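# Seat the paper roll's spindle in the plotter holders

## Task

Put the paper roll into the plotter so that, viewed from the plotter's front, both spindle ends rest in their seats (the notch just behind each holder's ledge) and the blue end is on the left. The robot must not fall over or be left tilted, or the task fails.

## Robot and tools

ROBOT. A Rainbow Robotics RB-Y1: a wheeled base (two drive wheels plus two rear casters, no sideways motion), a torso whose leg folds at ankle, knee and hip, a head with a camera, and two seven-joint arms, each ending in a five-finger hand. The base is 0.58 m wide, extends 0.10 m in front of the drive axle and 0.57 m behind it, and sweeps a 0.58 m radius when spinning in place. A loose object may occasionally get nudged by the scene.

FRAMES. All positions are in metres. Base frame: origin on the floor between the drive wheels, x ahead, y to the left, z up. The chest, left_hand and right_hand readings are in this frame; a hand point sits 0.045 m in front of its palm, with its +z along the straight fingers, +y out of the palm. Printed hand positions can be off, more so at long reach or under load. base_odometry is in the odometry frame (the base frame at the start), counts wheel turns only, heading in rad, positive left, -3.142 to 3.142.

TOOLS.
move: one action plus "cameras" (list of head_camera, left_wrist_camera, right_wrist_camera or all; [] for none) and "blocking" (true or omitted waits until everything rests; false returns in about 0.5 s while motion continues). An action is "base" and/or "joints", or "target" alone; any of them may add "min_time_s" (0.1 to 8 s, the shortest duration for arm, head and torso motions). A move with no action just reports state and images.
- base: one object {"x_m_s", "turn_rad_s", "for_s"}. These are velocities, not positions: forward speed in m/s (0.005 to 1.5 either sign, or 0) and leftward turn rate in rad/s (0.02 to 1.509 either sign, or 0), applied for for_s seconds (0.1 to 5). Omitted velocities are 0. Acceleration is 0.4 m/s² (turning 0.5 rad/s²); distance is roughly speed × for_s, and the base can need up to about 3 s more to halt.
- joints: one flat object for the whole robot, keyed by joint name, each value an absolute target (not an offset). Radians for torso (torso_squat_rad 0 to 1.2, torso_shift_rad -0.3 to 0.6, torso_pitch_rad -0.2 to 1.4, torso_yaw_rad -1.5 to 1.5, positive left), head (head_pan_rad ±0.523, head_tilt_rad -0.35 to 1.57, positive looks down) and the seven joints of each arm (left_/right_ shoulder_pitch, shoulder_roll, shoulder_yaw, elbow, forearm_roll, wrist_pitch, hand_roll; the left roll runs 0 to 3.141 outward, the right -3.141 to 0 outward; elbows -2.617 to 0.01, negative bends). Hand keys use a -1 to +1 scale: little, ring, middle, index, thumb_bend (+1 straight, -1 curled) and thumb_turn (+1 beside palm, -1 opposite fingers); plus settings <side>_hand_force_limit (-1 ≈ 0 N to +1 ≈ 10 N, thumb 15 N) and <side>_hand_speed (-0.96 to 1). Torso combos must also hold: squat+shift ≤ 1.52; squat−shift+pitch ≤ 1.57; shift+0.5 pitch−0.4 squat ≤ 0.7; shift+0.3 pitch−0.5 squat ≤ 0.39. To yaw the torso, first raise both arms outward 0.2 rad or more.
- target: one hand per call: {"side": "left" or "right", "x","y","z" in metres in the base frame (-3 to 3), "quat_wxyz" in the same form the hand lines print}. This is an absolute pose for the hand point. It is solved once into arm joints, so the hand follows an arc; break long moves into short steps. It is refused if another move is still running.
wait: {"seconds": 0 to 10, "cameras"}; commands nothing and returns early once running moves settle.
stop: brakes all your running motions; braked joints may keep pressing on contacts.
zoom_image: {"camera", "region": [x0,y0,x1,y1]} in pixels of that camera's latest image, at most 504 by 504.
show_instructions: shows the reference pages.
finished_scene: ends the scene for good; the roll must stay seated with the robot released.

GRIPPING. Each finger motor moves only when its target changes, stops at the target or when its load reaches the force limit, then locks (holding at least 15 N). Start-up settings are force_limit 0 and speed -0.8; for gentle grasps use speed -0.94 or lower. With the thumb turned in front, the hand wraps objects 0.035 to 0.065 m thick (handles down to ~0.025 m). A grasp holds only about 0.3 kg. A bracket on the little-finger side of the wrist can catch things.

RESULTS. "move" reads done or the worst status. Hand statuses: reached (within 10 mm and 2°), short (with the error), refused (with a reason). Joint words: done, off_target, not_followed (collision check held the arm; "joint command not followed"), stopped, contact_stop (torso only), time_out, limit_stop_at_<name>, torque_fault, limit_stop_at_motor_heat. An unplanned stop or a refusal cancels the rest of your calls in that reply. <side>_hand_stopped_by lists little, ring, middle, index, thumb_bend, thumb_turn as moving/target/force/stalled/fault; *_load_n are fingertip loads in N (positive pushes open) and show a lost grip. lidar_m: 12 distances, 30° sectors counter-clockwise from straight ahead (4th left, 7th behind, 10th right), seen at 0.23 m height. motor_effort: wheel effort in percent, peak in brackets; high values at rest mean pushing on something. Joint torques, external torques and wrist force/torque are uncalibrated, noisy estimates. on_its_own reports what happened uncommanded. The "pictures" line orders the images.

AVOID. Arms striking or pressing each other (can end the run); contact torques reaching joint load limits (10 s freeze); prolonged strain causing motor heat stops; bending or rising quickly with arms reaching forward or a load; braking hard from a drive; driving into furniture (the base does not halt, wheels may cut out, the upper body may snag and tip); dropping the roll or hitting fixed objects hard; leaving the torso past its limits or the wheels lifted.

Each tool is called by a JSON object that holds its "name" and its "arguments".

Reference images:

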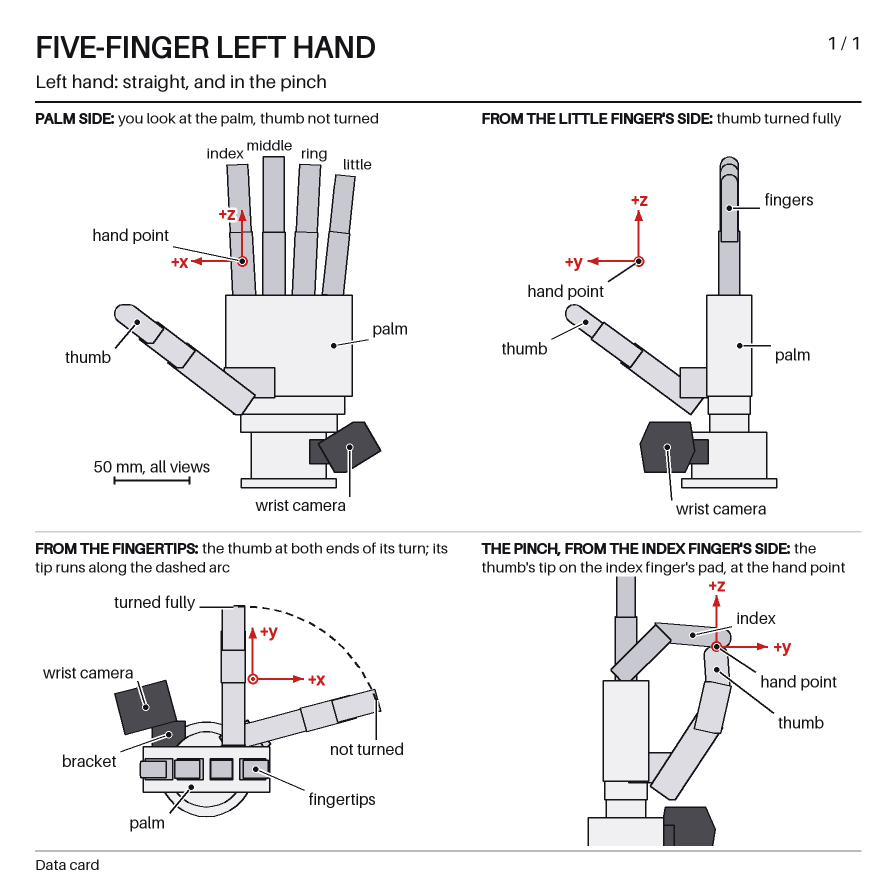

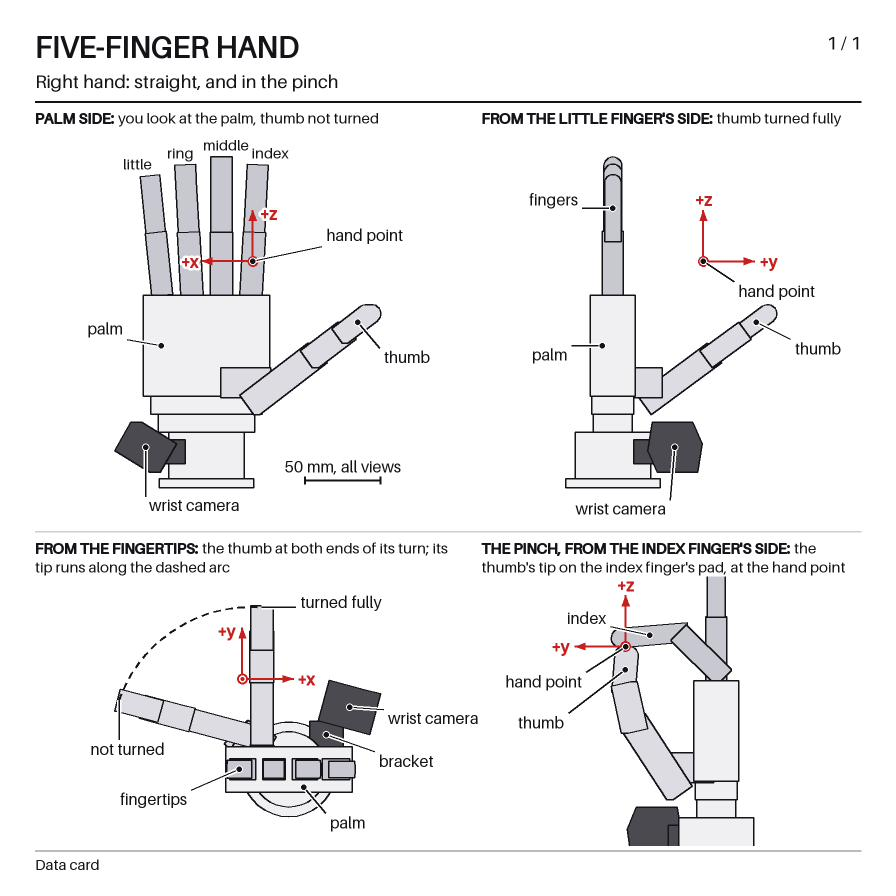

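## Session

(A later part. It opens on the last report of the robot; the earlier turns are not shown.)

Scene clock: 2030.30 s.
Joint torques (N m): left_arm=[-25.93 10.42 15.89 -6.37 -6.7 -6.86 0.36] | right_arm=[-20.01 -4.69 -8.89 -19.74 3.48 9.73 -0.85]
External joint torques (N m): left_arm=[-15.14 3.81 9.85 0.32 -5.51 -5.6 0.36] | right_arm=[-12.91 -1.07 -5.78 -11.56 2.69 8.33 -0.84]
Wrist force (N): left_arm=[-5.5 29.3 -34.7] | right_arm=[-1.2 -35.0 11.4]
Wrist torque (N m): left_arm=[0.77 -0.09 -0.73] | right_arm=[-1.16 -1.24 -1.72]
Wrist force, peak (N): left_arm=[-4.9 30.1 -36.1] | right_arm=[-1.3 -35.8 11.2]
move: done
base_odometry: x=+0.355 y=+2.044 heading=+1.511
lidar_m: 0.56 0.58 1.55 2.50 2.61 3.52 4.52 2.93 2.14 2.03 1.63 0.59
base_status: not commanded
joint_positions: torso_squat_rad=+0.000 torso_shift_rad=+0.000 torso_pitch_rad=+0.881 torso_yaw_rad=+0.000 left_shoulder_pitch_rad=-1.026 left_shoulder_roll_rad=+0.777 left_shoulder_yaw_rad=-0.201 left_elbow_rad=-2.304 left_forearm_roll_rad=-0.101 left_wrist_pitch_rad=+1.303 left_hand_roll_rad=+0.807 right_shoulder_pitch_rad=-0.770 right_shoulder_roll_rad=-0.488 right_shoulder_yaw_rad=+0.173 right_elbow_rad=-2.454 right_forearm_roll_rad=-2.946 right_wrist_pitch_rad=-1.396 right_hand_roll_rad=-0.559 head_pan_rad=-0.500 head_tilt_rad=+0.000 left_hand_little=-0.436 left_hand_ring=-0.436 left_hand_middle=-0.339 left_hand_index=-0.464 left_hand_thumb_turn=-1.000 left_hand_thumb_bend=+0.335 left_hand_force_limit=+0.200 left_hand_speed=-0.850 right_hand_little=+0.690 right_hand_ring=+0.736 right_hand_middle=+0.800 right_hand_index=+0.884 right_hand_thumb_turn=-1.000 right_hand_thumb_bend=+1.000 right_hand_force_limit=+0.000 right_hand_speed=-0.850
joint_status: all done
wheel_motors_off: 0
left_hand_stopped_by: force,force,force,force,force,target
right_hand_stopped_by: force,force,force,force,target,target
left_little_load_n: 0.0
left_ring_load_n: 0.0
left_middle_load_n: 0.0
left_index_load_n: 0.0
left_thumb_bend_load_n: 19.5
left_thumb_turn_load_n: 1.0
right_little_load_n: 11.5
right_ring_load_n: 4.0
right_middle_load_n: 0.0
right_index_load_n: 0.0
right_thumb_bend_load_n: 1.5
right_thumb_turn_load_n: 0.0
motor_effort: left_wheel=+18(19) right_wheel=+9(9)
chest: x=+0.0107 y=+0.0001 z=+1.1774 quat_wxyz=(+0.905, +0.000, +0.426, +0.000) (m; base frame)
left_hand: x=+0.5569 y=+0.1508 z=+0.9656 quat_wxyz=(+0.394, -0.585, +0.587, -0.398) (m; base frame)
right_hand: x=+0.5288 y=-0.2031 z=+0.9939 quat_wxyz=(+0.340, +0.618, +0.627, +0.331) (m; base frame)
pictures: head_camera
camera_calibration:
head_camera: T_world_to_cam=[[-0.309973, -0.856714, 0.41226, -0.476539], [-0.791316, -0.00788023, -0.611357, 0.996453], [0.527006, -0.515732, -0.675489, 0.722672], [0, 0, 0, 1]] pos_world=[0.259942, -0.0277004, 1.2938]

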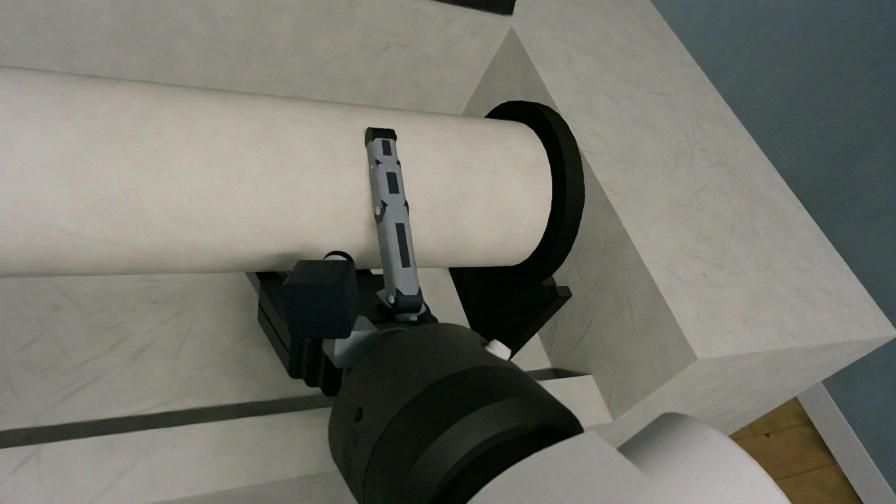

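{"name": "move", "arguments": {"base": {"x_m_s": -0.01, "for_s": 0.4}, "cameras": []}}

{"name": "move", "arguments": {"joints": {"torso_pitch_rad": 0.885}, "min_time_s": 1.5, "cameras": ["head_camera"]}}

Scene clock: 2046.50 s.
Joint torques (N m): left_arm=[-18.76 10.26 11.85 -9.2 -3.47 -3.71 0.29] | right_arm=[-18.12 -5.23 -7.85 -17.35 3.02 7.75 -0.79]
External joint torques (N m): left_arm=[-7.92 3.65 5.81 -2.51 -2.28 -2.44 0.3] | right_arm=[-11.03 -1.61 -4.75 -9.17 2.23 6.35 -0.79]
Wrist force (N): left_arm=[-3.5 14.6 -5.5] | right_arm=[1.4 -26.5 13.7]
Wrist torque (N m): left_arm=[0.30 0.18 -0.50] | right_arm=[-0.95 -1.11 -1.01]
Wrist force, peak (N): left_arm=[-5.5 30.2 -35.4] | right_arm=[-1.3 -35.7 11.3]
move: done
base_odometry: x=+0.355 y=+2.040 heading=+1.510
lidar_m: 0.56 0.58 1.57 2.51 2.57 3.54 4.50 2.96 2.15 2.04 1.63 0.59
base_status: done (sent for 0.4 of 0.4 s)
joint_positions: torso_squat_rad=+0.000 torso_shift_rad=+0.000 torso_pitch_rad=+0.881 torso_yaw_rad=+0.000 left_shoulder_pitch_rad=-1.028 left_shoulder_roll_rad=+0.777 left_shoulder_yaw_rad=-0.200 left_elbow_rad=-2.304 left_forearm_roll_rad=-0.102 left_wrist_pitch_rad=+1.302 left_hand_roll_rad=+0.807 right_shoulder_pitch_rad=-0.771 right_shoulder_roll_rad=-0.488 right_shoulder_yaw_rad=+0.173 right_elbow_rad=-2.455 right_forearm_roll_rad=-2.946 right_wrist_pitch_rad=-1.396 right_hand_roll_rad=-0.559 head_pan_rad=-0.500 head_tilt_rad=+0.000 left_hand_little=-0.436 left_hand_ring=-0.436 left_hand_middle=-0.339 left_hand_index=-0.464 left_hand_thumb_turn=-1.000 left_hand_thumb_bend=+0.335 left_hand_force_limit=+0.200 left_hand_speed=-0.850 right_hand_little=+0.690 right_hand_ring=+0.736 right_hand_middle=+0.800 right_hand_index=+0.884 right_hand_thumb_turn=-1.000 right_hand_thumb_bend=+1.000 right_hand_force_limit=+0.000 right_hand_speed=-0.850
joint_status: not commanded
wheel_motors_off: 0
left_hand_stopped_by: force,force,force,force,force,target
right_hand_stopped_by: force,force,force,force,target,target
left_little_load_n: 0.0
left_ring_load_n: 0.0
left_middle_load_n: 2.5
left_index_load_n: 0.0
left_thumb_bend_load_n: 13.5
left_thumb_turn_load_n: 1.0
right_little_load_n: 10.5
right_ring_load_n: 3.0
right_middle_load_n: 0.0
right_index_load_n: 0.0
right_thumb_bend_load_n: 0.0
right_thumb_turn_load_n: 0.0
motor_effort: left_wheel=+7(8) right_wheel=+9(11)
chest: x=+0.0109 y=+0.0001 z=+1.1773 quat_wxyz=(+0.904, +0.000, +0.427, +0.000) (m; base frame)
left_hand: x=+0.5579 y=+0.1510 z=+0.9666 quat_wxyz=(+0.394, -0.585, +0.586, -0.399) (m; base frame)
right_hand: x=+0.5292 y=-0.2031 z=+0.9944 quat_wxyz=(+0.341, +0.618, +0.627, +0.331) (m; base frame)
pictures: none
No camera images: "cameras" was empty.

Scene clock: 2048.30 s.
Joint torques (N m): left_arm=[-17.38 10.27 10.89 -8.56 -3.26 -3.41 0.31] | right_arm=[-17.83 -4.94 -7.8 -17.36 2.93 7.57 -0.73]
External joint torques (N m): left_arm=[-6.61 3.67 4.87 -1.84 -2.07 -2.14 0.32] | right_arm=[-10.8 -1.34 -4.71 -9.17 2.14 6.18 -0.72]
Wrist force (N): left_arm=[-4.1 11.9 -9.9] | right_arm=[1.6 -26.1 16.2]
Wrist torque (N m): left_arm=[0.21 0.15 -0.48] | right_arm=[-1.06 -1.23 -0.97]
Wrist force, peak (N): left_arm=[-3.3 15.4 -4.9] | right_arm=[1.5 -26.9 16.6]
move: done
base_odometry: x=+0.355 y=+2.040 heading=+1.510
lidar_m: 0.57 0.59 1.57 2.50 2.60 3.52 4.51 2.95 2.12 2.05 1.63 0.60
base_status: not commanded
joint_positions: torso_squat_rad=+0.000 torso_shift_rad=+0.000 torso_pitch_rad=+0.886 torso_yaw_rad=+0.000 left_shoulder_pitch_rad=-1.028 left_shoulder_roll_rad=+0.777 left_shoulder_yaw_rad=-0.200 left_elbow_rad=-2.304 left_forearm_roll_rad=-0.102 left_wrist_pitch_rad=+1.302 left_hand_roll_rad=+0.807 right_shoulder_pitch_rad=-0.771 right_shoulder_roll_rad=-0.488 right_shoulder_yaw_rad=+0.173 right_elbow_rad=-2.455 right_forearm_roll_rad=-2.946 right_wrist_pitch_rad=-1.396 right_hand_roll_rad=-0.559 head_pan_rad=-0.500 head_tilt_rad=+0.000 left_hand_little=-0.436 left_hand_ring=-0.436 left_hand_middle=-0.339 left_hand_index=-0.464 left_hand_thumb_turn=-1.000 left_hand_thumb_bend=+0.335 left_hand_force_limit=+0.200 left_hand_speed=-0.850 right_hand_little=+0.690 right_hand_ring=+0.736 right_hand_middle=+0.800 right_hand_index=+0.884 right_hand_thumb_turn=-1.000 right_hand_thumb_bend=+1.000 right_hand_force_limit=+0.000 right_hand_speed=-0.850
joint_status: all done
wheel_motors_off: 0
left_hand_stopped_by: force,force,force,force,force,target
right_hand_stopped_by: force,force,force,force,target,target
left_little_load_n: 0.0
left_ring_load_n: -0.5
left_middle_load_n: 2.0
left_index_load_n: 0.0
left_thumb_bend_load_n: 13.5
left_thumb_turn_load_n: 0.5
right_little_load_n: 10.5
right_ring_load_n: 3.0
right_middle_load_n: 0.0
right_index_load_n: 0.0
right_thumb_bend_load_n: 0.0
right_thumb_turn_load_n: 0.0
motor_effort: left_wheel=+6(7) right_wheel=+8(9)
chest: x=+0.0118 y=+0.0001 z=+1.1762 quat_wxyz=(+0.903, +0.000, +0.429, +0.000) (m; base frame)
left_hand: x=+0.5580 y=+0.1509 z=+0.9633 quat_wxyz=(+0.393, -0.585, +0.587, -0.398) (m; base frame)
right_hand: x=+0.5292 y=-0.2031 z=+0.9909 quat_wxyz=(+0.339, +0.618, +0.627, +0.330) (m; base frame)
pictures: head_camera
camera_calibration:
head_camera: T_world_to_cam=[[-0.308027, -0.856652, 0.413843, -0.477565], [-0.794291, -0.00786931, -0.607487, 0.99211], [0.523662, -0.515834, -0.678007, 0.724262], [0, 0, 0, 1]] pos_world=[0.261652, -0.0277005, 1.29139]

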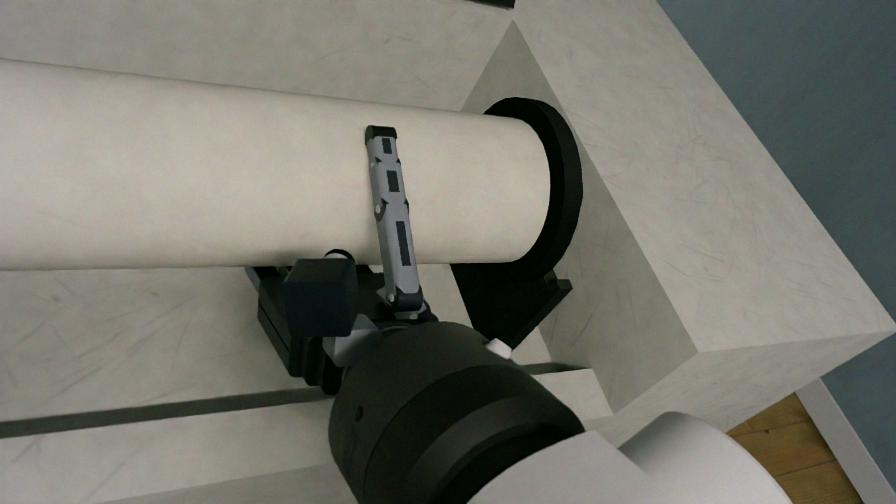

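{"name": "move", "arguments": {"joints": {"torso_pitch_rad": 0.890}, "min_time_s": 1.5, "cameras": []}}

{"name": "move", "arguments": {"joints": {"torso_pitch_rad": 0.895}, "min_time_s": 1.5, "cameras": ["head_camera"]}}

Scene clock: 2055.30 s.
Joint torques (N m): left_arm=[-17.09 9.77 10.93 -8.29 -3.22 -3.45 0.25] | right_arm=[-17.83 -4.98 -7.56 -17.39 2.98 7.38 -0.75]
External joint torques (N m): left_arm=[-6.37 3.18 4.92 -1.55 -2.03 -2.18 0.26] | right_arm=[-10.87 -1.39 -4.48 -9.18 2.2 5.99 -0.75]
Wrist force (N): left_arm=[-4.3 11.7 -9.7] | right_arm=[1.6 -26.0 16.4]
Wrist torque (N m): left_arm=[0.19 0.16 -0.51] | right_arm=[-1.07 -1.27 -0.95]
Wrist force, peak (N): left_arm=[-3.7 12.2 -10.7] | right_arm=[1.5 -26.8 16.5]
move: done
base_odometry: x=+0.355 y=+2.040 heading=+1.510
lidar_m: 0.55 0.58 1.57 2.49 2.61 3.51 4.52 2.94 2.14 2.04 1.62 0.59
base_status: not commanded
joint_positions: torso_squat_rad=+0.000 torso_shift_rad=+0.000 torso_pitch_rad=+0.891 torso_yaw_rad=+0.000 left_shoulder_pitch_rad=-1.028 left_shoulder_roll_rad=+0.777 left_shoulder_yaw_rad=-0.200 left_elbow_rad=-2.304 left_forearm_roll_rad=-0.102 left_wrist_pitch_rad=+1.302 left_hand_roll_rad=+0.807 right_shoulder_pitch_rad=-0.771 right_shoulder_roll_rad=-0.488 right_shoulder_yaw_rad=+0.173 right_elbow_rad=-2.455 right_forearm_roll_rad=-2.946 right_wrist_pitch_rad=-1.396 right_hand_roll_rad=-0.559 head_pan_rad=-0.500 head_tilt_rad=+0.000 left_hand_little=-0.436 left_hand_ring=-0.436 left_hand_middle=-0.339 left_hand_index=-0.464 left_hand_thumb_turn=-1.000 left_hand_thumb_bend=+0.335 left_hand_force_limit=+0.200 left_hand_speed=-0.850 right_hand_little=+0.690 right_hand_ring=+0.736 right_hand_middle=+0.800 right_hand_index=+0.884 right_hand_thumb_turn=-1.000 right_hand_thumb_bend=+1.000 right_hand_force_limit=+0.000 right_hand_speed=-0.850
joint_status: all done
wheel_motors_off: 0
left_hand_stopped_by: force,force,force,force,force,target
right_hand_stopped_by: force,force,force,force,target,target
left_little_load_n: 0.0
left_ring_load_n: 0.0
left_middle_load_n: 2.0
left_index_load_n: 0.0
left_thumb_bend_load_n: 13.5
left_thumb_turn_load_n: 0.5
right_little_load_n: 10.5
right_ring_load_n: 3.5
right_middle_load_n: 0.0
right_index_load_n: 0.0
right_thumb_bend_load_n: 0.0
right_thumb_turn_load_n: 0.0
motor_effort: left_wheel=+7(7) right_wheel=+8(9)
chest: x=+0.0128 y=+0.0001 z=+1.1750 quat_wxyz=(+0.902, +0.000, +0.431, +0.000) (m; base frame)
left_hand: x=+0.5579 y=+0.1509 z=+0.9594 quat_wxyz=(+0.392, -0.586, +0.588, -0.396) (m; base frame)
right_hand: x=+0.5293 y=-0.2031 z=+0.9872 quat_wxyz=(+0.338, +0.619, +0.628, +0.328) (m; base frame)
pictures: none
No camera images: "cameras" was empty.

Scene clock: 2057.10 s.
Joint torques (N m): left_arm=[-17.2 10.22 10.68 -8.22 -3.12 -3.33 0.4] | right_arm=[-17.56 -4.85 -7.56 -17.48 3 7.4 -0.72]
External joint torques (N m): left_arm=[-6.54 3.65 4.69 -1.45 -1.94 -2.07 0.41] | right_arm=[-10.67 -1.28 -4.5 -9.25 2.22 6.02 -0.72]
Wrist force (N): left_arm=[-4.0 12.0 -9.8] | right_arm=[1.6 -26.4 16.6]
Wrist torque (N m): left_arm=[0.21 0.14 -0.45] | right_arm=[-1.07 -1.27 -0.95]
Wrist force, peak (N): left_arm=[-4.1 12.2 -10.3] | right_arm=[1.5 -26.7 16.7]
move: done
base_odometry: x=+0.355 y=+2.040 heading=+1.510
lidar_m: 0.56 0.60 1.56 2.49 2.59 3.54 4.50 2.95 2.14 2.04 1.63 0.60
base_status: not commanded
joint_positions: torso_squat_rad=+0.000 torso_shift_rad=+0.000 torso_pitch_rad=+0.896 torso_yaw_rad=+0.000 left_shoulder_pitch_rad=-1.028 left_shoulder_roll_rad=+0.777 left_shoulder_yaw_rad=-0.200 left_elbow_rad=-2.304 left_forearm_roll_rad=-0.102 left_wrist_pitch_rad=+1.302 left_hand_roll_rad=+0.807 right_shoulder_pitch_rad=-0.771 right_shoulder_roll_rad=-0.488 right_shoulder_yaw_rad=+0.173 right_elbow_rad=-2.455 right_forearm_roll_rad=-2.946 right_wrist_pitch_rad=-1.396 right_hand_roll_rad=-0.559 head_pan_rad=-0.500 head_tilt_rad=+0.000 left_hand_little=-0.436 left_hand_ring=-0.436 left_hand_middle=-0.339 left_hand_index=-0.464 left_hand_thumb_turn=-1.000 left_hand_thumb_bend=+0.335 left_hand_force_limit=+0.200 left_hand_speed=-0.850 right_hand_little=+0.690 right_hand_ring=+0.736 right_hand_middle=+0.800 right_hand_index=+0.884 right_hand_thumb_turn=-1.000 right_hand_thumb_bend=+1.000 right_hand_force_limit=+0.000 right_hand_speed=-0.850
joint_status: all done
wheel_motors_off: 0
left_hand_stopped_by: force,force,force,force,force,target
right_hand_stopped_by: force,force,force,force,target,target
left_little_load_n: 0.0
left_ring_load_n: 0.0
left_middle_load_n: 2.0
left_index_load_n: 0.0
left_thumb_bend_load_n: 13.5
left_thumb_turn_load_n: 0.5
right_little_load_n: 11.0
right_ring_load_n: 3.5
right_middle_load_n: 0.0
right_index_load_n: 0.0
right_thumb_bend_load_n: 0.0
right_thumb_turn_load_n: 0.0
motor_effort: left_wheel=+7(7) right_wheel=+8(8)
chest: x=+0.0138 y=+0.0001 z=+1.1738 quat_wxyz=(+0.901, +0.000, +0.433, +0.000) (m; base frame)
left_hand: x=+0.5578 y=+0.1509 z=+0.9555 quat_wxyz=(+0.390, -0.587, +0.589, -0.395) (m; base frame)
right_hand: x=+0.5293 y=-0.2030 z=+0.9834 quat_wxyz=(+0.336, +0.620, +0.629, +0.327) (m; base frame)
pictures: head_camera
camera_calibration:
head_camera: T_world_to_cam=[[-0.303865, -0.856661, 0.416891, -0.479584], [-0.800328, -0.00786614, -0.59951, 0.982927], [0.516856, -0.51582, -0.68322, 0.727789], [0, 0, 0, 1]] pos_world=[0.264773, -0.0277005, 1.28645]

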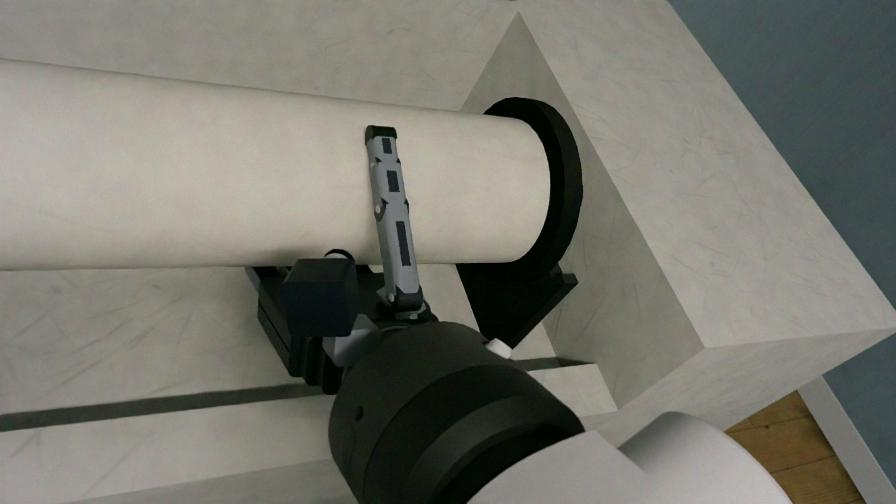

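{"name": "move", "arguments": {"joints": {"torso_pitch_rad": 0.900}, "min_time_s": 1.5, "cameras": []}}

{"name": "move", "arguments": {"joints": {"torso_pitch_rad": 0.905}, "min_time_s": 1.5, "cameras": ["head_camera"]}}

Scene clock: 2062.57 s.
Joint torques (N m): left_arm=[-16.03 9.94 9.96 -7.55 -2.97 -3.15 0.38] | right_arm=[-17.37 -4.75 -7.61 -17.68 3.01 7.47 -0.86]
External joint torques (N m): left_arm=[-5.42 3.38 3.98 -0.76 -1.79 -1.89 0.39] | right_arm=[-10.54 -1.2 -4.58 -9.43 2.23 6.09 -0.85]
Wrist force (N): left_arm=[-4.7 9.8 -11.6] | right_arm=[2.3 -26.7 18.0]
Wrist torque (N m): left_arm=[0.16 0.19 -0.48] | right_arm=[-1.13 -1.29 -0.93]
Wrist force, peak (N): left_arm=[-4.0 12.4 -9.6] | right_arm=[2.3 -27.0 18.1]
move: done
base_odometry: x=+0.355 y=+2.040 heading=+1.510
lidar_m: 0.55 0.59 1.56 2.51 2.59 3.53 4.51 2.93 2.14 2.03 1.63 0.60
base_status: not commanded
joint_positions: torso_squat_rad=+0.000 torso_shift_rad=+0.000 torso_pitch_rad=+0.901 torso_yaw_rad=+0.000 left_shoulder_pitch_rad=-1.028 left_shoulder_roll_rad=+0.777 left_shoulder_yaw_rad=-0.199 left_elbow_rad=-2.304 left_forearm_roll_rad=-0.102 left_wrist_pitch_rad=+1.302 left_hand_roll_rad=+0.807 right_shoulder_pitch_rad=-0.771 right_shoulder_roll_rad=-0.488 right_shoulder_yaw_rad=+0.173 right_elbow_rad=-2.455 right_forearm_roll_rad=-2.946 right_wrist_pitch_rad=-1.396 right_hand_roll_rad=-0.559 head_pan_rad=-0.500 head_tilt_rad=+0.000 left_hand_little=-0.436 left_hand_ring=-0.436 left_hand_middle=-0.339 left_hand_index=-0.464 left_hand_thumb_turn=-1.000 left_hand_thumb_bend=+0.335 left_hand_force_limit=+0.200 left_hand_speed=-0.850 right_hand_little=+0.690 right_hand_ring=+0.736 right_hand_middle=+0.800 right_hand_index=+0.884 right_hand_thumb_turn=-1.000 right_hand_thumb_bend=+1.000 right_hand_force_limit=+0.000 right_hand_speed=-0.850
joint_status: all done
wheel_motors_off: 0
left_hand_stopped_by: force,force,force,force,force,target
right_hand_stopped_by: force,force,force,force,target,target
left_little_load_n: 0.0
left_ring_load_n: 0.0
left_middle_load_n: 2.0
left_index_load_n: 0.0
left_thumb_bend_load_n: 13.0
left_thumb_turn_load_n: 0.5
right_little_load_n: 11.5
right_ring_load_n: 3.5
right_middle_load_n: 0.0
right_index_load_n: 0.0
right_thumb_bend_load_n: 0.0
right_thumb_turn_load_n: 0.0
motor_effort: left_wheel=+7(7) right_wheel=+8(8)
chest: x=+0.0147 y=+0.0001 z=+1.1726 quat_wxyz=(+0.900, +0.000, +0.435, +0.000) (m; base frame)
left_hand: x=+0.5577 y=+0.1509 z=+0.9518 quat_wxyz=(+0.389, -0.588, +0.590, -0.393) (m; base frame)
right_hand: x=+0.5293 y=-0.2031 z=+0.9796 quat_wxyz=(+0.335, +0.621, +0.630, +0.325) (m; base frame)
pictures: none
No camera images: "cameras" was empty.

Scene clock: 2064.37 s.
Joint torques (N m): left_arm=[-11.91 9.29 7.79 -7.59 -1.46 -1.56 0.21] | right_arm=[-14.9 -5.05 -7.31 -14.33 2.35 5.66 -0.63]
External joint torques (N m): left_arm=[-1.33 2.73 1.83 -0.78 -0.29 -0.3 0.22] | right_arm=[-8.13 -1.52 -4.29 -6.07 1.58 4.29 -0.62]
Wrist force (N): left_arm=[-1.1 3.0 1.6] | right_arm=[1.0 -20.7 9.0]
Wrist torque (N m): left_arm=[-0.09 0.07 -0.26] | right_arm=[-0.90 -0.79 -0.70]
Wrist force, peak (N): left_arm=[-4.5 9.6 -11.9] | right_arm=[2.3 -26.8 18.1]
move: done
base_odometry: x=+0.355 y=+2.040 heading=+1.510
lidar_m: 0.56 0.59 1.55 2.50 2.61 3.51 4.50 2.94 2.15 2.03 1.63 0.60
base_status: not commanded
joint_positions: torso_squat_rad=+0.000 torso_shift_rad=+0.000 torso_pitch_rad=+0.906 torso_yaw_rad=+0.000 left_shoulder_pitch_rad=-1.029 left_shoulder_roll_rad=+0.777 left_shoulder_yaw_rad=-0.199 left_elbow_rad=-2.304 left_forearm_roll_rad=-0.102 left_wrist_pitch_rad=+1.301 left_hand_roll_rad=+0.807 right_shoulder_pitch_rad=-0.772 right_shoulder_roll_rad=-0.488 right_shoulder_yaw_rad=+0.173 right_elbow_rad=-2.455 right_forearm_roll_rad=-2.946 right_wrist_pitch_rad=-1.395 right_hand_roll_rad=-0.559 head_pan_rad=-0.500 head_tilt_rad=+0.000 left_hand_little=-0.436 left_hand_ring=-0.436 left_hand_middle=-0.338 left_hand_index=-0.464 left_hand_thumb_turn=-1.000 left_hand_thumb_bend=+0.334 left_hand_force_limit=+0.200 left_hand_speed=-0.850 right_hand_little=+0.690 right_hand_ring=+0.736 right_hand_middle=+0.800 right_hand_index=+0.884 right_hand_thumb_turn=-1.000 right_hand_thumb_bend=+1.000 right_hand_force_limit=+0.000 right_hand_speed=-0.850
joint_status: all done
wheel_motors_off: 0
left_hand_stopped_by: force,force,force,force,force,target
right_hand_stopped_by: force,force,force,force,target,target
left_little_load_n: 0.0
left_ring_load_n: 0.0
left_middle_load_n: 3.5
left_index_load_n: 0.0
left_thumb_bend_load_n: 11.5
left_thumb_turn_load_n: 1.0
right_little_load_n: 7.5
right_ring_load_n: 1.5
right_middle_load_n: 0.0
right_index_load_n: 0.0
right_thumb_bend_load_n: 0.0
right_thumb_turn_load_n: 0.0
motor_effort: left_wheel=+6(7) right_wheel=+8(8)
chest: x=+0.0157 y=+0.0001 z=+1.1715 quat_wxyz=(+0.899, +0.000, +0.438, +0.000) (m; base frame)
left_hand: x=+0.5580 y=+0.1509 z=+0.9488 quat_wxyz=(+0.388, -0.589, +0.590, -0.393) (m; base frame)
right_hand: x=+0.5295 y=-0.2028 z=+0.9768 quat_wxyz=(+0.333, +0.621, +0.631, +0.324) (m; base frame)
pictures: head_camera
camera_calibration:
head_camera: T_world_to_cam=[[-0.29984, -0.856644, 0.41983, -0.481566], [-0.806103, -0.00784591, -0.591723, 0.97399], [0.51019, -0.515849, -0.688191, 0.7312], [0, 0, 0, 1]] pos_world=[0.267693, -0.0277006, 1.28171]

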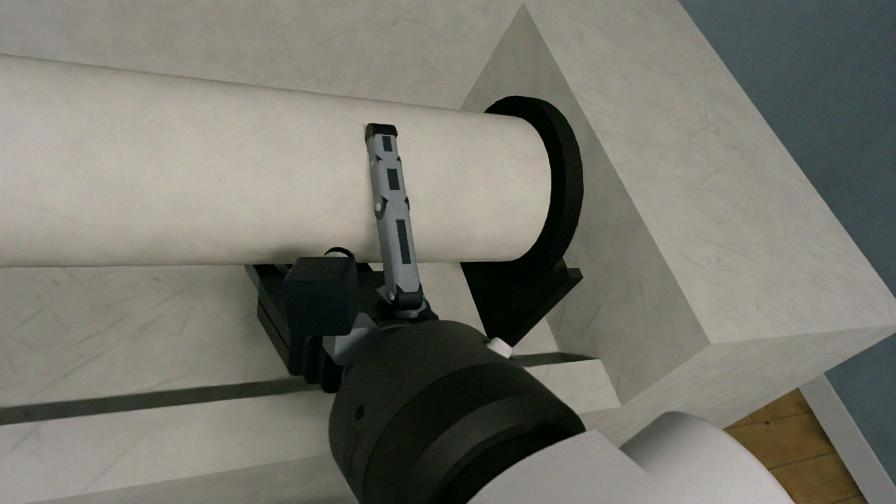

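{"name": "move", "arguments": {"joints": {"torso_pitch_rad": 0.909}, "min_time_s": 1.5, "cameras": []}}

{"name": "move", "arguments": {"joints": {"torso_pitch_rad": 0.912}, "min_time_s": 1.5, "cameras": ["all"]}}

Scene clock: 2070.53 s.
Joint torques (N m): left_arm=[-12.2 9.36 7.71 -7.58 -1.51 -1.49 0.11] | right_arm=[-11.27 -5 -5.56 -10.92 1.32 3.66 -0.48]
External joint torques (N m): left_arm=[-1.67 2.82 1.76 -0.75 -0.34 -0.23 0.11] | right_arm=[-4.54 -1.48 -2.56 -2.65 0.55 2.28 -0.48]
Wrist force (N): left_arm=[-1.3 2.7 1.3] | right_arm=[0.5 -13.3 4.7]
Wrist torque (N m): left_arm=[-0.10 0.05 -0.28] | right_arm=[-0.97 -0.58 -0.32]
Wrist force, peak (N): left_arm=[-1.7 3.2 2.0] | right_arm=[1.1 -20.8 9.1]
move: done
base_odometry: x=+0.355 y=+2.040 heading=+1.510
lidar_m: 0.55 0.59 1.55 2.50 2.60 3.53 4.50 2.94 2.13 2.04 1.65 0.59
base_status: not commanded
joint_positions: torso_squat_rad=+0.000 torso_shift_rad=+0.000 torso_pitch_rad=+0.909 torso_yaw_rad=+0.000 left_shoulder_pitch_rad=-1.029 left_shoulder_roll_rad=+0.777 left_shoulder_yaw_rad=-0.199 left_elbow_rad=-2.304 left_forearm_roll_rad=-0.102 left_wrist_pitch_rad=+1.301 left_hand_roll_rad=+0.807 right_shoulder_pitch_rad=-0.773 right_shoulder_roll_rad=-0.488 right_shoulder_yaw_rad=+0.172 right_elbow_rad=-2.456 right_forearm_roll_rad=-2.945 right_wrist_pitch_rad=-1.395 right_hand_roll_rad=-0.559 head_pan_rad=-0.500 head_tilt_rad=+0.000 left_hand_little=-0.436 left_hand_ring=-0.436 left_hand_middle=-0.338 left_hand_index=-0.464 left_hand_thumb_turn=-1.000 left_hand_thumb_bend=+0.334 left_hand_force_limit=+0.200 left_hand_speed=-0.850 right_hand_little=+0.689 right_hand_ring=+0.735 right_hand_middle=+0.800 right_hand_index=+0.884 right_hand_thumb_turn=-1.000 right_hand_thumb_bend=+1.000 right_hand_force_limit=+0.000 right_hand_speed=-0.850
joint_status: all done
wheel_motors_off: 0
left_hand_stopped_by: force,force,force,force,force,target
right_hand_stopped_by: force,force,force,force,target,target
left_little_load_n: 0.0
left_ring_load_n: 0.0
left_middle_load_n: 3.5
left_index_load_n: 0.0
left_thumb_bend_load_n: 11.5
left_thumb_turn_load_n: 1.0
right_little_load_n: 4.0
right_ring_load_n: 0.0
right_middle_load_n: 0.0
right_index_load_n: 0.0
right_thumb_bend_load_n: 0.0
right_thumb_turn_load_n: 0.0
motor_effort: left_wheel=+5(6) right_wheel=+8(8)
chest: x=+0.0163 y=+0.0001 z=+1.1706 quat_wxyz=(+0.898, +0.000, +0.439, +0.000) (m; base frame)
left_hand: x=+0.5579 y=+0.1509 z=+0.9459 quat_wxyz=(+0.387, -0.590, +0.591, -0.392) (m; base frame)
right_hand: x=+0.5297 y=-0.2028 z=+0.9750 quat_wxyz=(+0.333, +0.622, +0.631, +0.324) (m; base frame)
pictures: none
No camera images: "cameras" was empty.

Scene clock: 2072.33 s.
Joint torques (N m): left_arm=[-12.08 9.47 7.57 -7.63 -1.54 -1.47 0.14] | right_arm=[-8.49 -4.65 -4.51 -7.92 0.39 2.03 -0.33]
External joint torques (N m): left_arm=[-1.58 2.94 1.63 -0.79 -0.37 -0.21 0.15] | right_arm=[-1.79 -1.14 -1.52 0.36 -0.38 0.65 -0.32]
Wrist force (N): left_arm=[-1.3 2.9 1.5] | right_arm=[0.7 -8.0 0.8]
Wrist torque (N m): left_arm=[-0.06 0.09 -0.27] | right_arm=[-1.04 -0.40 -0.05]
Wrist force, peak (N): left_arm=[-1.4 3.2 2.0] | right_arm=[0.4 -13.2 5.0]
move: done
base_odometry: x=+0.355 y=+2.040 heading=+1.510
lidar_m: 0.55 0.59 1.56 2.50 2.61 3.51 4.51 2.95 2.15 2.04 1.63 0.59
base_status: not commanded
joint_positions: torso_squat_rad=+0.000 torso_shift_rad=+0.000 torso_pitch_rad=+0.912 torso_yaw_rad=+0.000 left_shoulder_pitch_rad=-1.029 left_shoulder_roll_rad=+0.777 left_shoulder_yaw_rad=-0.199 left_elbow_rad=-2.304 left_forearm_roll_rad=-0.102 left_wrist_pitch_rad=+1.301 left_hand_roll_rad=+0.807 right_shoulder_pitch_rad=-0.773 right_shoulder_roll_rad=-0.488 right_shoulder_yaw_rad=+0.172 right_elbow_rad=-2.457 right_forearm_roll_rad=-2.945 right_wrist_pitch_rad=-1.394 right_hand_roll_rad=-0.559 head_pan_rad=-0.500 head_tilt_rad=+0.000 left_hand_little=-0.436 left_hand_ring=-0.436 left_hand_middle=-0.338 left_hand_index=-0.464 left_hand_thumb_turn=-1.000 left_hand_thumb_bend=+0.334 left_hand_force_limit=+0.200 left_hand_speed=-0.850 right_hand_little=+0.689 right_hand_ring=+0.735 right_hand_middle=+0.800 right_hand_index=+0.884 right_hand_thumb_turn=-1.000 right_hand_thumb_bend=+1.000 right_hand_force_limit=+0.000 right_hand_speed=-0.850
joint_status: all done
wheel_motors_off: 0
left_hand_stopped_by: force,force,force,force,force,target
right_hand_stopped_by: force,force,force,force,target,target
left_little_load_n: 0.0
left_ring_load_n: 0.0
left_middle_load_n: 3.5
left_index_load_n: 0.0
left_thumb_bend_load_n: 11.5
left_thumb_turn_load_n: 1.0
right_little_load_n: 2.0
right_ring_load_n: 0.0
right_middle_load_n: 0.0
right_index_load_n: 0.0
right_thumb_bend_load_n: 1.0
right_thumb_turn_load_n: 1.5
motor_effort: left_wheel=+5(6) right_wheel=+7(8)
chest: x=+0.0168 y=+0.0001 z=+1.1699 quat_wxyz=(+0.898, +0.000, +0.440, +0.000) (m; base frame)
left_hand: x=+0.5577 y=+0.1509 z=+0.9438 quat_wxyz=(+0.386, -0.590, +0.592, -0.391) (m; base frame)
right_hand: x=+0.5298 y=-0.2027 z=+0.9737 quat_wxyz=(+0.332, +0.622, +0.631, +0.324) (m; base frame)
pictures: head_camera, left_wrist_camera, right_wrist_camera
camera_calibration:
head_camera: T_world_to_cam=[[-0.297163, -0.856635, 0.421747, -0.482883], [-0.809869, -0.00784009, -0.586558, 0.968014], [0.505773, -0.515863, -0.691433, 0.73346], [0, 0, 0, 1]] pos_world=[0.269505, -0.0277007, 1.27859]
left_wrist_camera: T_world_to_cam=[[0.389945, -0.308793, 0.867519, -0.990398], [-0.61026, -0.792164, -0.00766126, 0.459816], [0.689583, -0.526425, -0.497345, 0.276987], [0, 0, 0, 1]] pos_world=[0.475803, 0.204235, 1.00047]
right_wrist_camera: T_world_to_cam=[[0.508374, 0.273219, 0.816644, -1.02184], [-0.340851, -0.80704, 0.48219, -0.459028], [0.790808, -0.523487, -0.317151, -0.10278], [0, 0, 0, 1]] pos_world=[0.444294, -0.145073, 1.02322]

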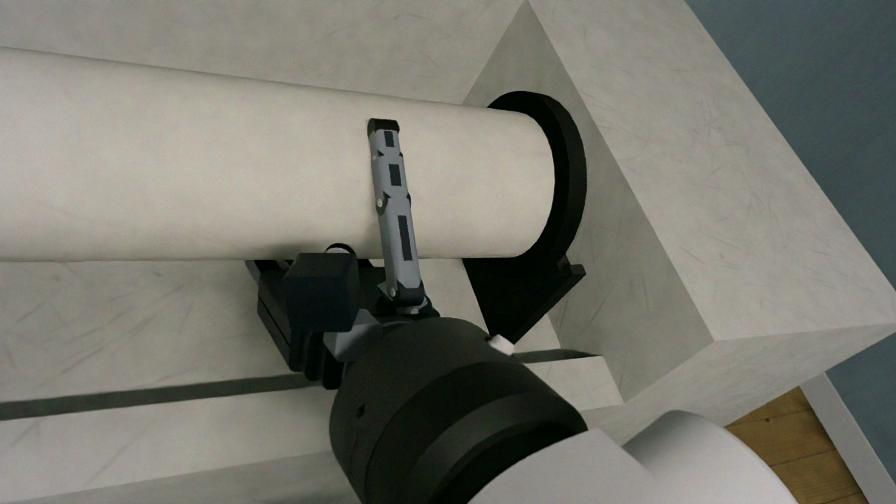

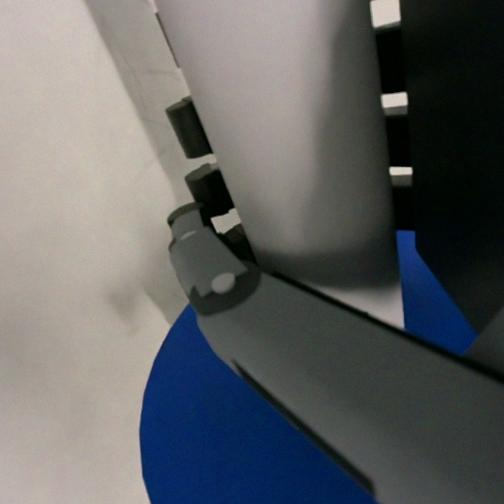

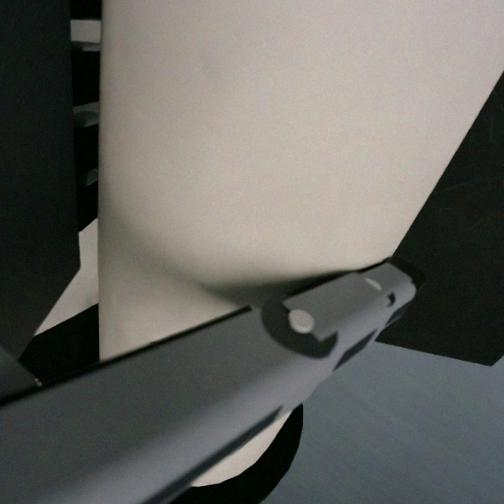

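{"name": "move", "arguments": {"joints": {"right_hand_little": 1.0, "right_hand_ring": 1.0, "right_hand_middle": 1.0, "right_hand_index": 1.0}, "cameras": ["head_camera", "right_wrist_camera"]}}

Scene clock: 2100.97 s.
Joint torques (N m): left_arm=[-12.38 9.14 7.79 -7.56 -1.53 -1.49 0.13] | right_arm=[-7.02 -4.75 -4.16 -7.79 0.42 1.39 -0.19]
External joint torques (N m): left_arm=[-1.88 2.6 1.85 -0.72 -0.36 -0.23 0.14] | right_arm=[-0.32 -1.24 -1.17 0.48 -0.35 0.01 -0.18]
Wrist force (N): left_arm=[-0.9 2.9 2.0] | right_arm=[1.5 -5.7 3.7]
Wrist torque (N m): left_arm=[-0.10 0.05 -0.26] | right_arm=[-1.08 -0.40 0.15]
Wrist force, peak (N): left_arm=[-1.2 3.4 1.8] | right_arm=[0.8 -8.3 1.0]
move: done
base_odometry: x=+0.355 y=+2.040 heading=+1.510
lidar_m: 0.56 0.59 1.54 2.51 2.61 3.52 4.52 2.94 2.14 2.05 1.63 0.60
base_status: not commanded
joint_positions: torso_squat_rad=+0.000 torso_shift_rad=+0.000 torso_pitch_rad=+0.912 torso_yaw_rad=+0.000 left_shoulder_pitch_rad=-1.029 left_shoulder_roll_rad=+0.777 left_shoulder_yaw_rad=-0.199 left_elbow_rad=-2.304 left_forearm_roll_rad=-0.102 left_wrist_pitch_rad=+1.301 left_hand_roll_rad=+0.807 right_shoulder_pitch_rad=-0.774 right_shoulder_roll_rad=-0.488 right_shoulder_yaw_rad=+0.172 right_elbow_rad=-2.457 right_forearm_roll_rad=-2.945 right_wrist_pitch_rad=-1.394 right_hand_roll_rad=-0.559 head_pan_rad=-0.500 head_tilt_rad=+0.000 left_hand_little=-0.436 left_hand_ring=-0.436 left_hand_middle=-0.338 left_hand_index=-0.464 left_hand_thumb_turn=-1.000 left_hand_thumb_bend=+0.334 left_hand_force_limit=+0.200 left_hand_speed=-0.850 right_hand_little=+1.000 right_hand_ring=+1.000 right_hand_middle=+1.000 right_hand_index=+1.000 right_hand_thumb_turn=-1.000 right_hand_thumb_bend=+1.000 right_hand_force_limit=+0.000 right_hand_speed=-0.850
joint_status: all done
wheel_motors_off: 0
left_hand_stopped_by: force,force,force,force,force,target
right_hand_stopped_by: target,target,target,target,target,target
left_little_load_n: 0.0
left_ring_load_n: 0.0
left_middle_load_n: 3.5
left_index_load_n: 0.0
left_thumb_bend_load_n: 11.5
left_thumb_turn_load_n: 1.0
right_little_load_n: 0.0
right_ring_load_n: 0.0
right_middle_load_n: 0.0
right_index_load_n: 0.0
right_thumb_bend_load_n: 0.5
right_thumb_turn_load_n: 1.5
motor_effort: left_wheel=+5(5) right_wheel=+7(7)
chest: x=+0.0168 y=+0.0001 z=+1.1699 quat_wxyz=(+0.898, +0.000, +0.440, +0.000) (m; base frame)
left_hand: x=+0.5577 y=+0.1509 z=+0.9438 quat_wxyz=(+0.386, -0.590, +0.592, -0.391) (m; base frame)
right_hand: x=+0.5299 y=-0.2026 z=+0.9739 quat_wxyz=(+0.332, +0.622, +0.631, +0.324) (m; base frame)
pictures: head_camera, right_wrist_camera
camera_calibration:
head_camera: T_world_to_cam=[[-0.297163, -0.856635, 0.421747, -0.482883], [-0.809869, -0.00784009, -0.586558, 0.968014], [0.505773, -0.515863, -0.691433, 0.73346], [0, 0, 0, 1]] pos_world=[0.269505, -0.0277007, 1.27859]
right_wrist_camera: T_world_to_cam=[[0.508017, 0.273066, 0.816918, -1.02209], [-0.341003, -0.807169, 0.481866, -0.458617], [0.790972, -0.523367, -0.316939, -0.102967], [0, 0, 0, 1]] pos_world=[0.444291, -0.144974, 1.02332]

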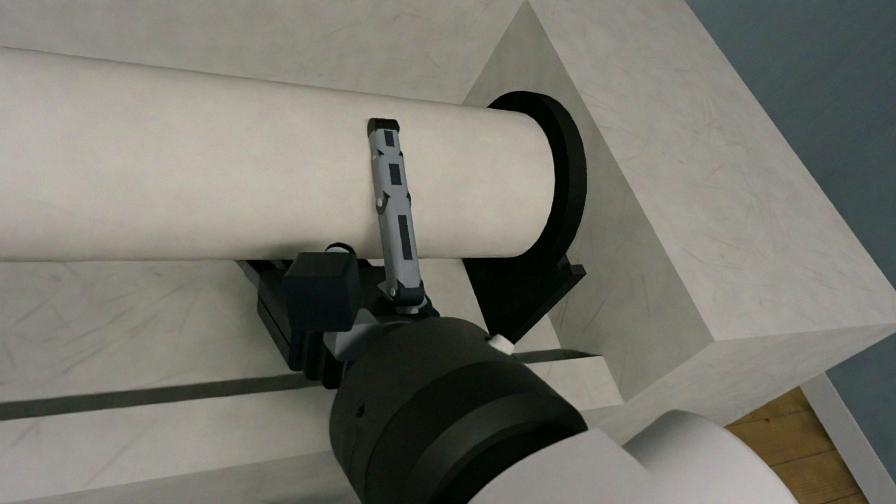

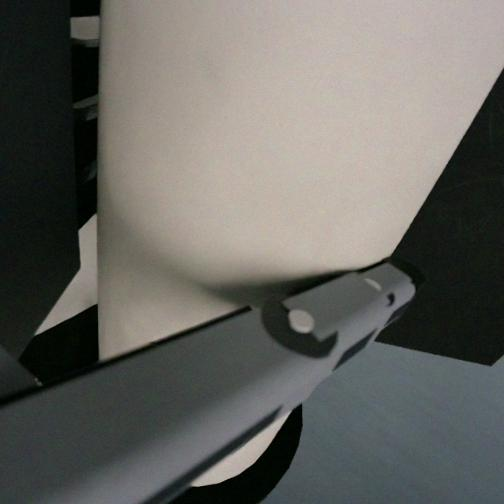

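{"name": "move", "arguments": {"target": {"side": "right", "x": 0.509, "y": -0.2026, "z": 0.979, "quat_wxyz": [0.332, 0.622, 0.631, 0.324]}, "min_time_s": 1.5, "cameras": ["head_camera"]}}

Scene clock: 2112.37 s.
Joint torques (N m): left_arm=[-12.18 9.3 7.92 -7.61 -1.39 -1.36 0.03] | right_arm=[-4.11 -1.71 -2.63 -8.75 1.08 1.16 -0.09]
External joint torques (N m): left_arm=[-1.67 2.76 1.97 -0.77 -0.22 -0.1 0.04] | right_arm=[1.48 1.47 0.08 -0.51 0.31 -0.22 -0.09]
Wrist force (N): left_arm=[-1.1 2.5 1.7] | right_arm=[3.2 -7.2 5.8]
Wrist torque (N m): left_arm=[-0.18 0.04 -0.25] | right_arm=[-1.07 -0.53 0.19]
Wrist force, peak (N): left_arm=[-1.3 3.4 1.7] | right_arm=[3.1 -7.3 5.9]
move: done
base_odometry: x=+0.355 y=+2.040 heading=+1.510
lidar_m: 0.57 0.59 1.56 2.50 2.60 3.51 4.51 2.93 2.14 2.04 1.62 0.59
base_status: not commanded
joint_positions: torso_squat_rad=+0.000 torso_shift_rad=+0.000 torso_pitch_rad=+0.912 torso_yaw_rad=+0.000 left_shoulder_pitch_rad=-1.029 left_shoulder_roll_rad=+0.777 left_shoulder_yaw_rad=-0.199 left_elbow_rad=-2.304 left_forearm_roll_rad=-0.102 left_wrist_pitch_rad=+1.301 left_hand_roll_rad=+0.807 right_shoulder_pitch_rad=-0.718 right_shoulder_roll_rad=-0.483 right_shoulder_yaw_rad=+0.195 right_elbow_rad=-2.537 right_forearm_roll_rad=-2.912 right_wrist_pitch_rad=-1.422 right_hand_roll_rad=-0.559 head_pan_rad=-0.500 head_tilt_rad=+0.000 left_hand_little=-0.436 left_hand_ring=-0.436 left_hand_middle=-0.338 left_hand_index=-0.464 left_hand_thumb_turn=-1.000 left_hand_thumb_bend=+0.334 left_hand_force_limit=+0.200 left_hand_speed=-0.850 right_hand_little=+1.000 right_hand_ring=+1.000 right_hand_middle=+1.000 right_hand_index=+1.000 right_hand_thumb_turn=-1.000 right_hand_thumb_bend=+1.000 right_hand_force_limit=+0.000 right_hand_speed=-0.850
joint_status: all done
wheel_motors_off: 0
left_hand_stopped_by: force,force,force,force,force,target
right_hand_stopped_by: target,target,target,target,target,target
left_little_load_n: 0.0
left_ring_load_n: 0.5
left_middle_load_n: 3.5
left_index_load_n: -0.5
left_thumb_bend_load_n: 11.5
left_thumb_turn_load_n: 1.0
right_little_load_n: 0.0
right_ring_load_n: 0.0
right_middle_load_n: 0.0
right_index_load_n: 0.0
right_thumb_bend_load_n: 0.0
right_thumb_turn_load_n: 0.0
motor_effort: left_wheel=+4(5) right_wheel=+6(7)
chest: x=+0.0168 y=+0.0001 z=+1.1699 quat_wxyz=(+0.898, +0.000, +0.440, +0.000) (m; base frame)
left_hand: x=+0.5577 y=+0.1509 z=+0.9438 quat_wxyz=(+0.386, -0.590, +0.592, -0.391) (m; base frame)
right_hand: x=+0.5092 y=-0.2027 z=+0.9791 quat_wxyz=(+0.332, +0.622, +0.631, +0.324) (m; base frame)
right_hand_status: reached (checked arc, planned for 1.5 s): 0 mm and 0.0 deg off.
pictures: head_camera
camera_calibration:
head_camera: T_world_to_cam=[[-0.297129, -0.856635, 0.421771, -0.482881], [-0.809881, -0.00787586, -0.586541, 0.967936], [0.505773, -0.515863, -0.691433, 0.733391], [0, 0, 0, 1]] pos_world=[0.269506, -0.0277005, 1.27849]

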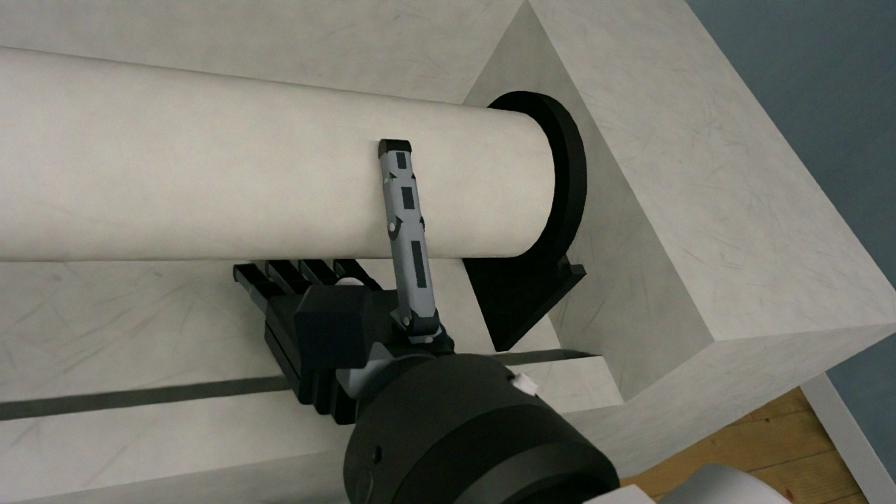

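{"name": "move", "arguments": {"target": {"side": "right", "x": 0.465, "y": -0.203, "z": 1.006, "quat_wxyz": [0.332, 0.622, 0.631, 0.324]}, "min_time_s": 2, "cameras": []}}

{"name": "move", "arguments": {"target": {"side": "right", "x": 0.41, "y": -0.203, "z": 1.045, "quat_wxyz": [0.332, 0.622, 0.631, 0.324]}, "min_time_s": 2, "cameras": ["head_camera"]}}

Scene clock: 2119.90 s.
Joint torques (N m): left_arm=[-12.25 9.25 7.46 -7.59 -1.52 -1.45 0.07] | right_arm=[-2.25 1.03 -0.93 -8.85 1.13 1.15 -0.29]
External joint torques (N m): left_arm=[-1.74 2.71 1.52 -0.75 -0.35 -0.19 0.08] | right_arm=[1.38 1.92 0.32 -0.45 0.12 -0.2 -0.29]
Wrist force (N): left_arm=[-1.1 2.8 1.5] | right_arm=[3.1 -7.8 5.0]
Wrist torque (N m): left_arm=[-0.10 0.05 -0.27] | right_arm=[-1.11 -0.48 0.03]
Wrist force, peak (N): left_arm=[-2.0 3.1 1.8] | right_arm=[3.1 -7.6 5.6]
move: short
base_odometry: x=+0.355 y=+2.040 heading=+1.510
lidar_m: 0.56 0.60 1.56 2.50 2.60 3.53 4.51 2.94 2.13 2.05 1.64 0.59
base_status: not commanded
joint_positions: torso_squat_rad=+0.000 torso_shift_rad=+0.000 torso_pitch_rad=+0.912 torso_yaw_rad=+0.000 left_shoulder_pitch_rad=-1.029 left_shoulder_roll_rad=+0.777 left_shoulder_yaw_rad=-0.199 left_elbow_rad=-2.304 left_forearm_roll_rad=-0.102 left_wrist_pitch_rad=+1.301 left_hand_roll_rad=+0.807 right_shoulder_pitch_rad=-0.622 right_shoulder_roll_rad=-0.382 right_shoulder_yaw_rad=+0.425 right_elbow_rad=-2.617 right_forearm_roll_rad=-2.481 right_wrist_pitch_rad=-1.438 right_hand_roll_rad=-0.610 head_pan_rad=-0.500 head_tilt_rad=+0.000 left_hand_little=-0.436 left_hand_ring=-0.436 left_hand_middle=-0.338 left_hand_index=-0.464 left_hand_thumb_turn=-1.000 left_hand_thumb_bend=+0.334 left_hand_force_limit=+0.200 left_hand_speed=-0.850 right_hand_little=+1.000 right_hand_ring=+1.000 right_hand_middle=+1.000 right_hand_index=+1.000 right_hand_thumb_turn=-1.000 right_hand_thumb_bend=+1.000 right_hand_force_limit=+0.000 right_hand_speed=-0.850
joint_status: all done
wheel_motors_off: 0
left_hand_stopped_by: force,force,force,force,force,target
right_hand_stopped_by: target,target,target,target,target,target
left_little_load_n: 0.0
left_ring_load_n: 0.0
left_middle_load_n: 3.5
left_index_load_n: 0.0
left_thumb_bend_load_n: 11.5
left_thumb_turn_load_n: 1.0
right_little_load_n: 0.0
right_ring_load_n: 0.0
right_middle_load_n: 0.0
right_index_load_n: 0.0
right_thumb_bend_load_n: 0.0
right_thumb_turn_load_n: 0.0
motor_effort: left_wheel=+4(4) right_wheel=+6(6)
chest: x=+0.0168 y=+0.0001 z=+1.1699 quat_wxyz=(+0.898, +0.000, +0.440, +0.000) (m; base frame)
left_hand: x=+0.5577 y=+0.1509 z=+0.9438 quat_wxyz=(+0.386, -0.590, +0.591, -0.391) (m; base frame)
right_hand: x=+0.4656 y=-0.2027 z=+1.0055 quat_wxyz=(+0.399, +0.630, +0.587, +0.317) (m; base frame)
right_hand_status: short (checked arc, as near as the solve gets, planned for 2.0 s): 1 mm and 9.3 deg off. The place is met; only the turn is off.
pictures: none
No camera images: "cameras" was empty.

Scene clock: 2120.20 s.
Joint torques (N m): left_arm=[-11.98 9.27 7.53 -7.61 -1.45 -1.48 0.06] | right_arm=[-2.2 1.43 -0.87 -8.77 1.23 1.23 -0.35]
External joint torques (N m): left_arm=[-1.47 2.74 1.59 -0.77 -0.28 -0.22 0.07] | right_arm=[1.42 2.32 0.38 -0.37 0.22 -0.13 -0.34]
Wrist force (N): left_arm=[-1.1 2.8 1.7] | right_arm=[3.1 -7.6 5.0]
Wrist torque (N m): left_arm=[-0.11 0.05 -0.24] | right_arm=[-1.08 -0.49 0.04]
Wrist force, peak (N): left_arm=[-1.3 3.0 2.3] | right_arm=[3.2 -7.8 5.1]
move: refused
base_odometry: x=+0.355 y=+2.040 heading=+1.510
lidar_m: 0.56 0.58 1.56 2.50 2.61 3.52 4.50 2.94 2.13 2.04 1.62 0.60
base_status: not commanded
joint_positions: torso_squat_rad=+0.000 torso_shift_rad=+0.000 torso_pitch_rad=+0.912 torso_yaw_rad=+0.000 left_shoulder_pitch_rad=-1.029 left_shoulder_roll_rad=+0.777 left_shoulder_yaw_rad=-0.199 left_elbow_rad=-2.304 left_forearm_roll_rad=-0.102 left_wrist_pitch_rad=+1.301 left_hand_roll_rad=+0.807 right_shoulder_pitch_rad=-0.622 right_shoulder_roll_rad=-0.382 right_shoulder_yaw_rad=+0.425 right_elbow_rad=-2.617 right_forearm_roll_rad=-2.481 right_wrist_pitch_rad=-1.438 right_hand_roll_rad=-0.610 head_pan_rad=-0.500 head_tilt_rad=+0.000 left_hand_little=-0.436 left_hand_ring=-0.436 left_hand_middle=-0.338 left_hand_index=-0.464 left_hand_thumb_turn=-1.000 left_hand_thumb_bend=+0.334 left_hand_force_limit=+0.200 left_hand_speed=-0.850 right_hand_little=+1.000 right_hand_ring=+1.000 right_hand_middle=+1.000 right_hand_index=+1.000 right_hand_thumb_turn=-1.000 right_hand_thumb_bend=+1.000 right_hand_force_limit=+0.000 right_hand_speed=-0.850
joint_status: not commanded
wheel_motors_off: 0
left_hand_stopped_by: force,force,force,force,force,target
right_hand_stopped_by: target,target,target,target,target,target
left_little_load_n: 0.0
left_ring_load_n: 0.0
left_middle_load_n: 3.5
left_index_load_n: 0.0
left_thumb_bend_load_n: 11.5
left_thumb_turn_load_n: 1.5
right_little_load_n: 0.0
right_ring_load_n: 0.0
right_middle_load_n: 0.0
right_index_load_n: 0.0
right_thumb_bend_load_n: 0.0
right_thumb_turn_load_n: 0.0
motor_effort: left_wheel=+4(4) right_wheel=+6(6)
chest: x=+0.0168 y=+0.0001 z=+1.1699 quat_wxyz=(+0.898, +0.000, +0.440, +0.000) (m; base frame)
left_hand: x=+0.5577 y=+0.1509 z=+0.9438 quat_wxyz=(+0.386, -0.590, +0.591, -0.391) (m; base frame)
right_hand: x=+0.4656 y=-0.2027 z=+1.0055 quat_wxyz=(+0.399, +0.630, +0.587, +0.317) (m; base frame)
right_hand_status: refused: the posture found for that pose touches the torso. Nothing moved. The solve starts from where the arm stands: from another posture it may find a clear one.
pictures: head_camera
camera_calibration:
head_camera: T_world_to_cam=[[-0.297129, -0.856635, 0.421771, -0.482881], [-0.809881, -0.00787586, -0.586541, 0.967936], [0.505773, -0.515863, -0.691433, 0.733391], [0, 0, 0, 1]] pos_world=[0.269506, -0.0277005, 1.27849]

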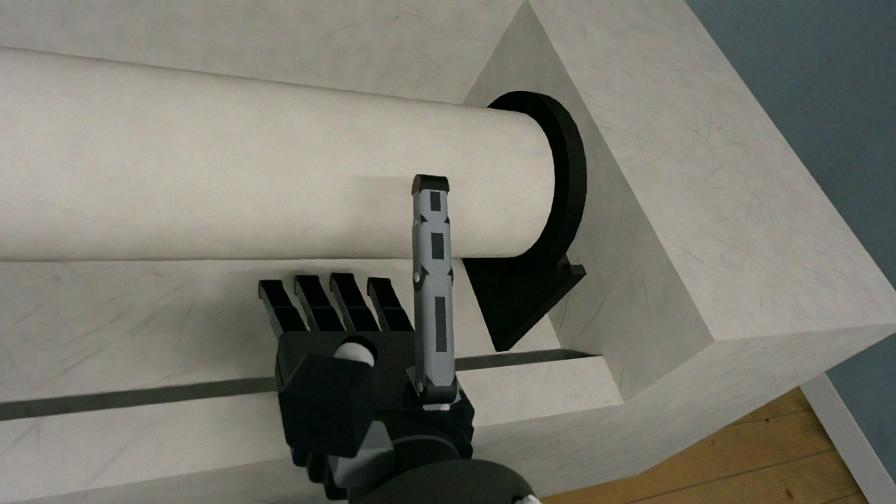

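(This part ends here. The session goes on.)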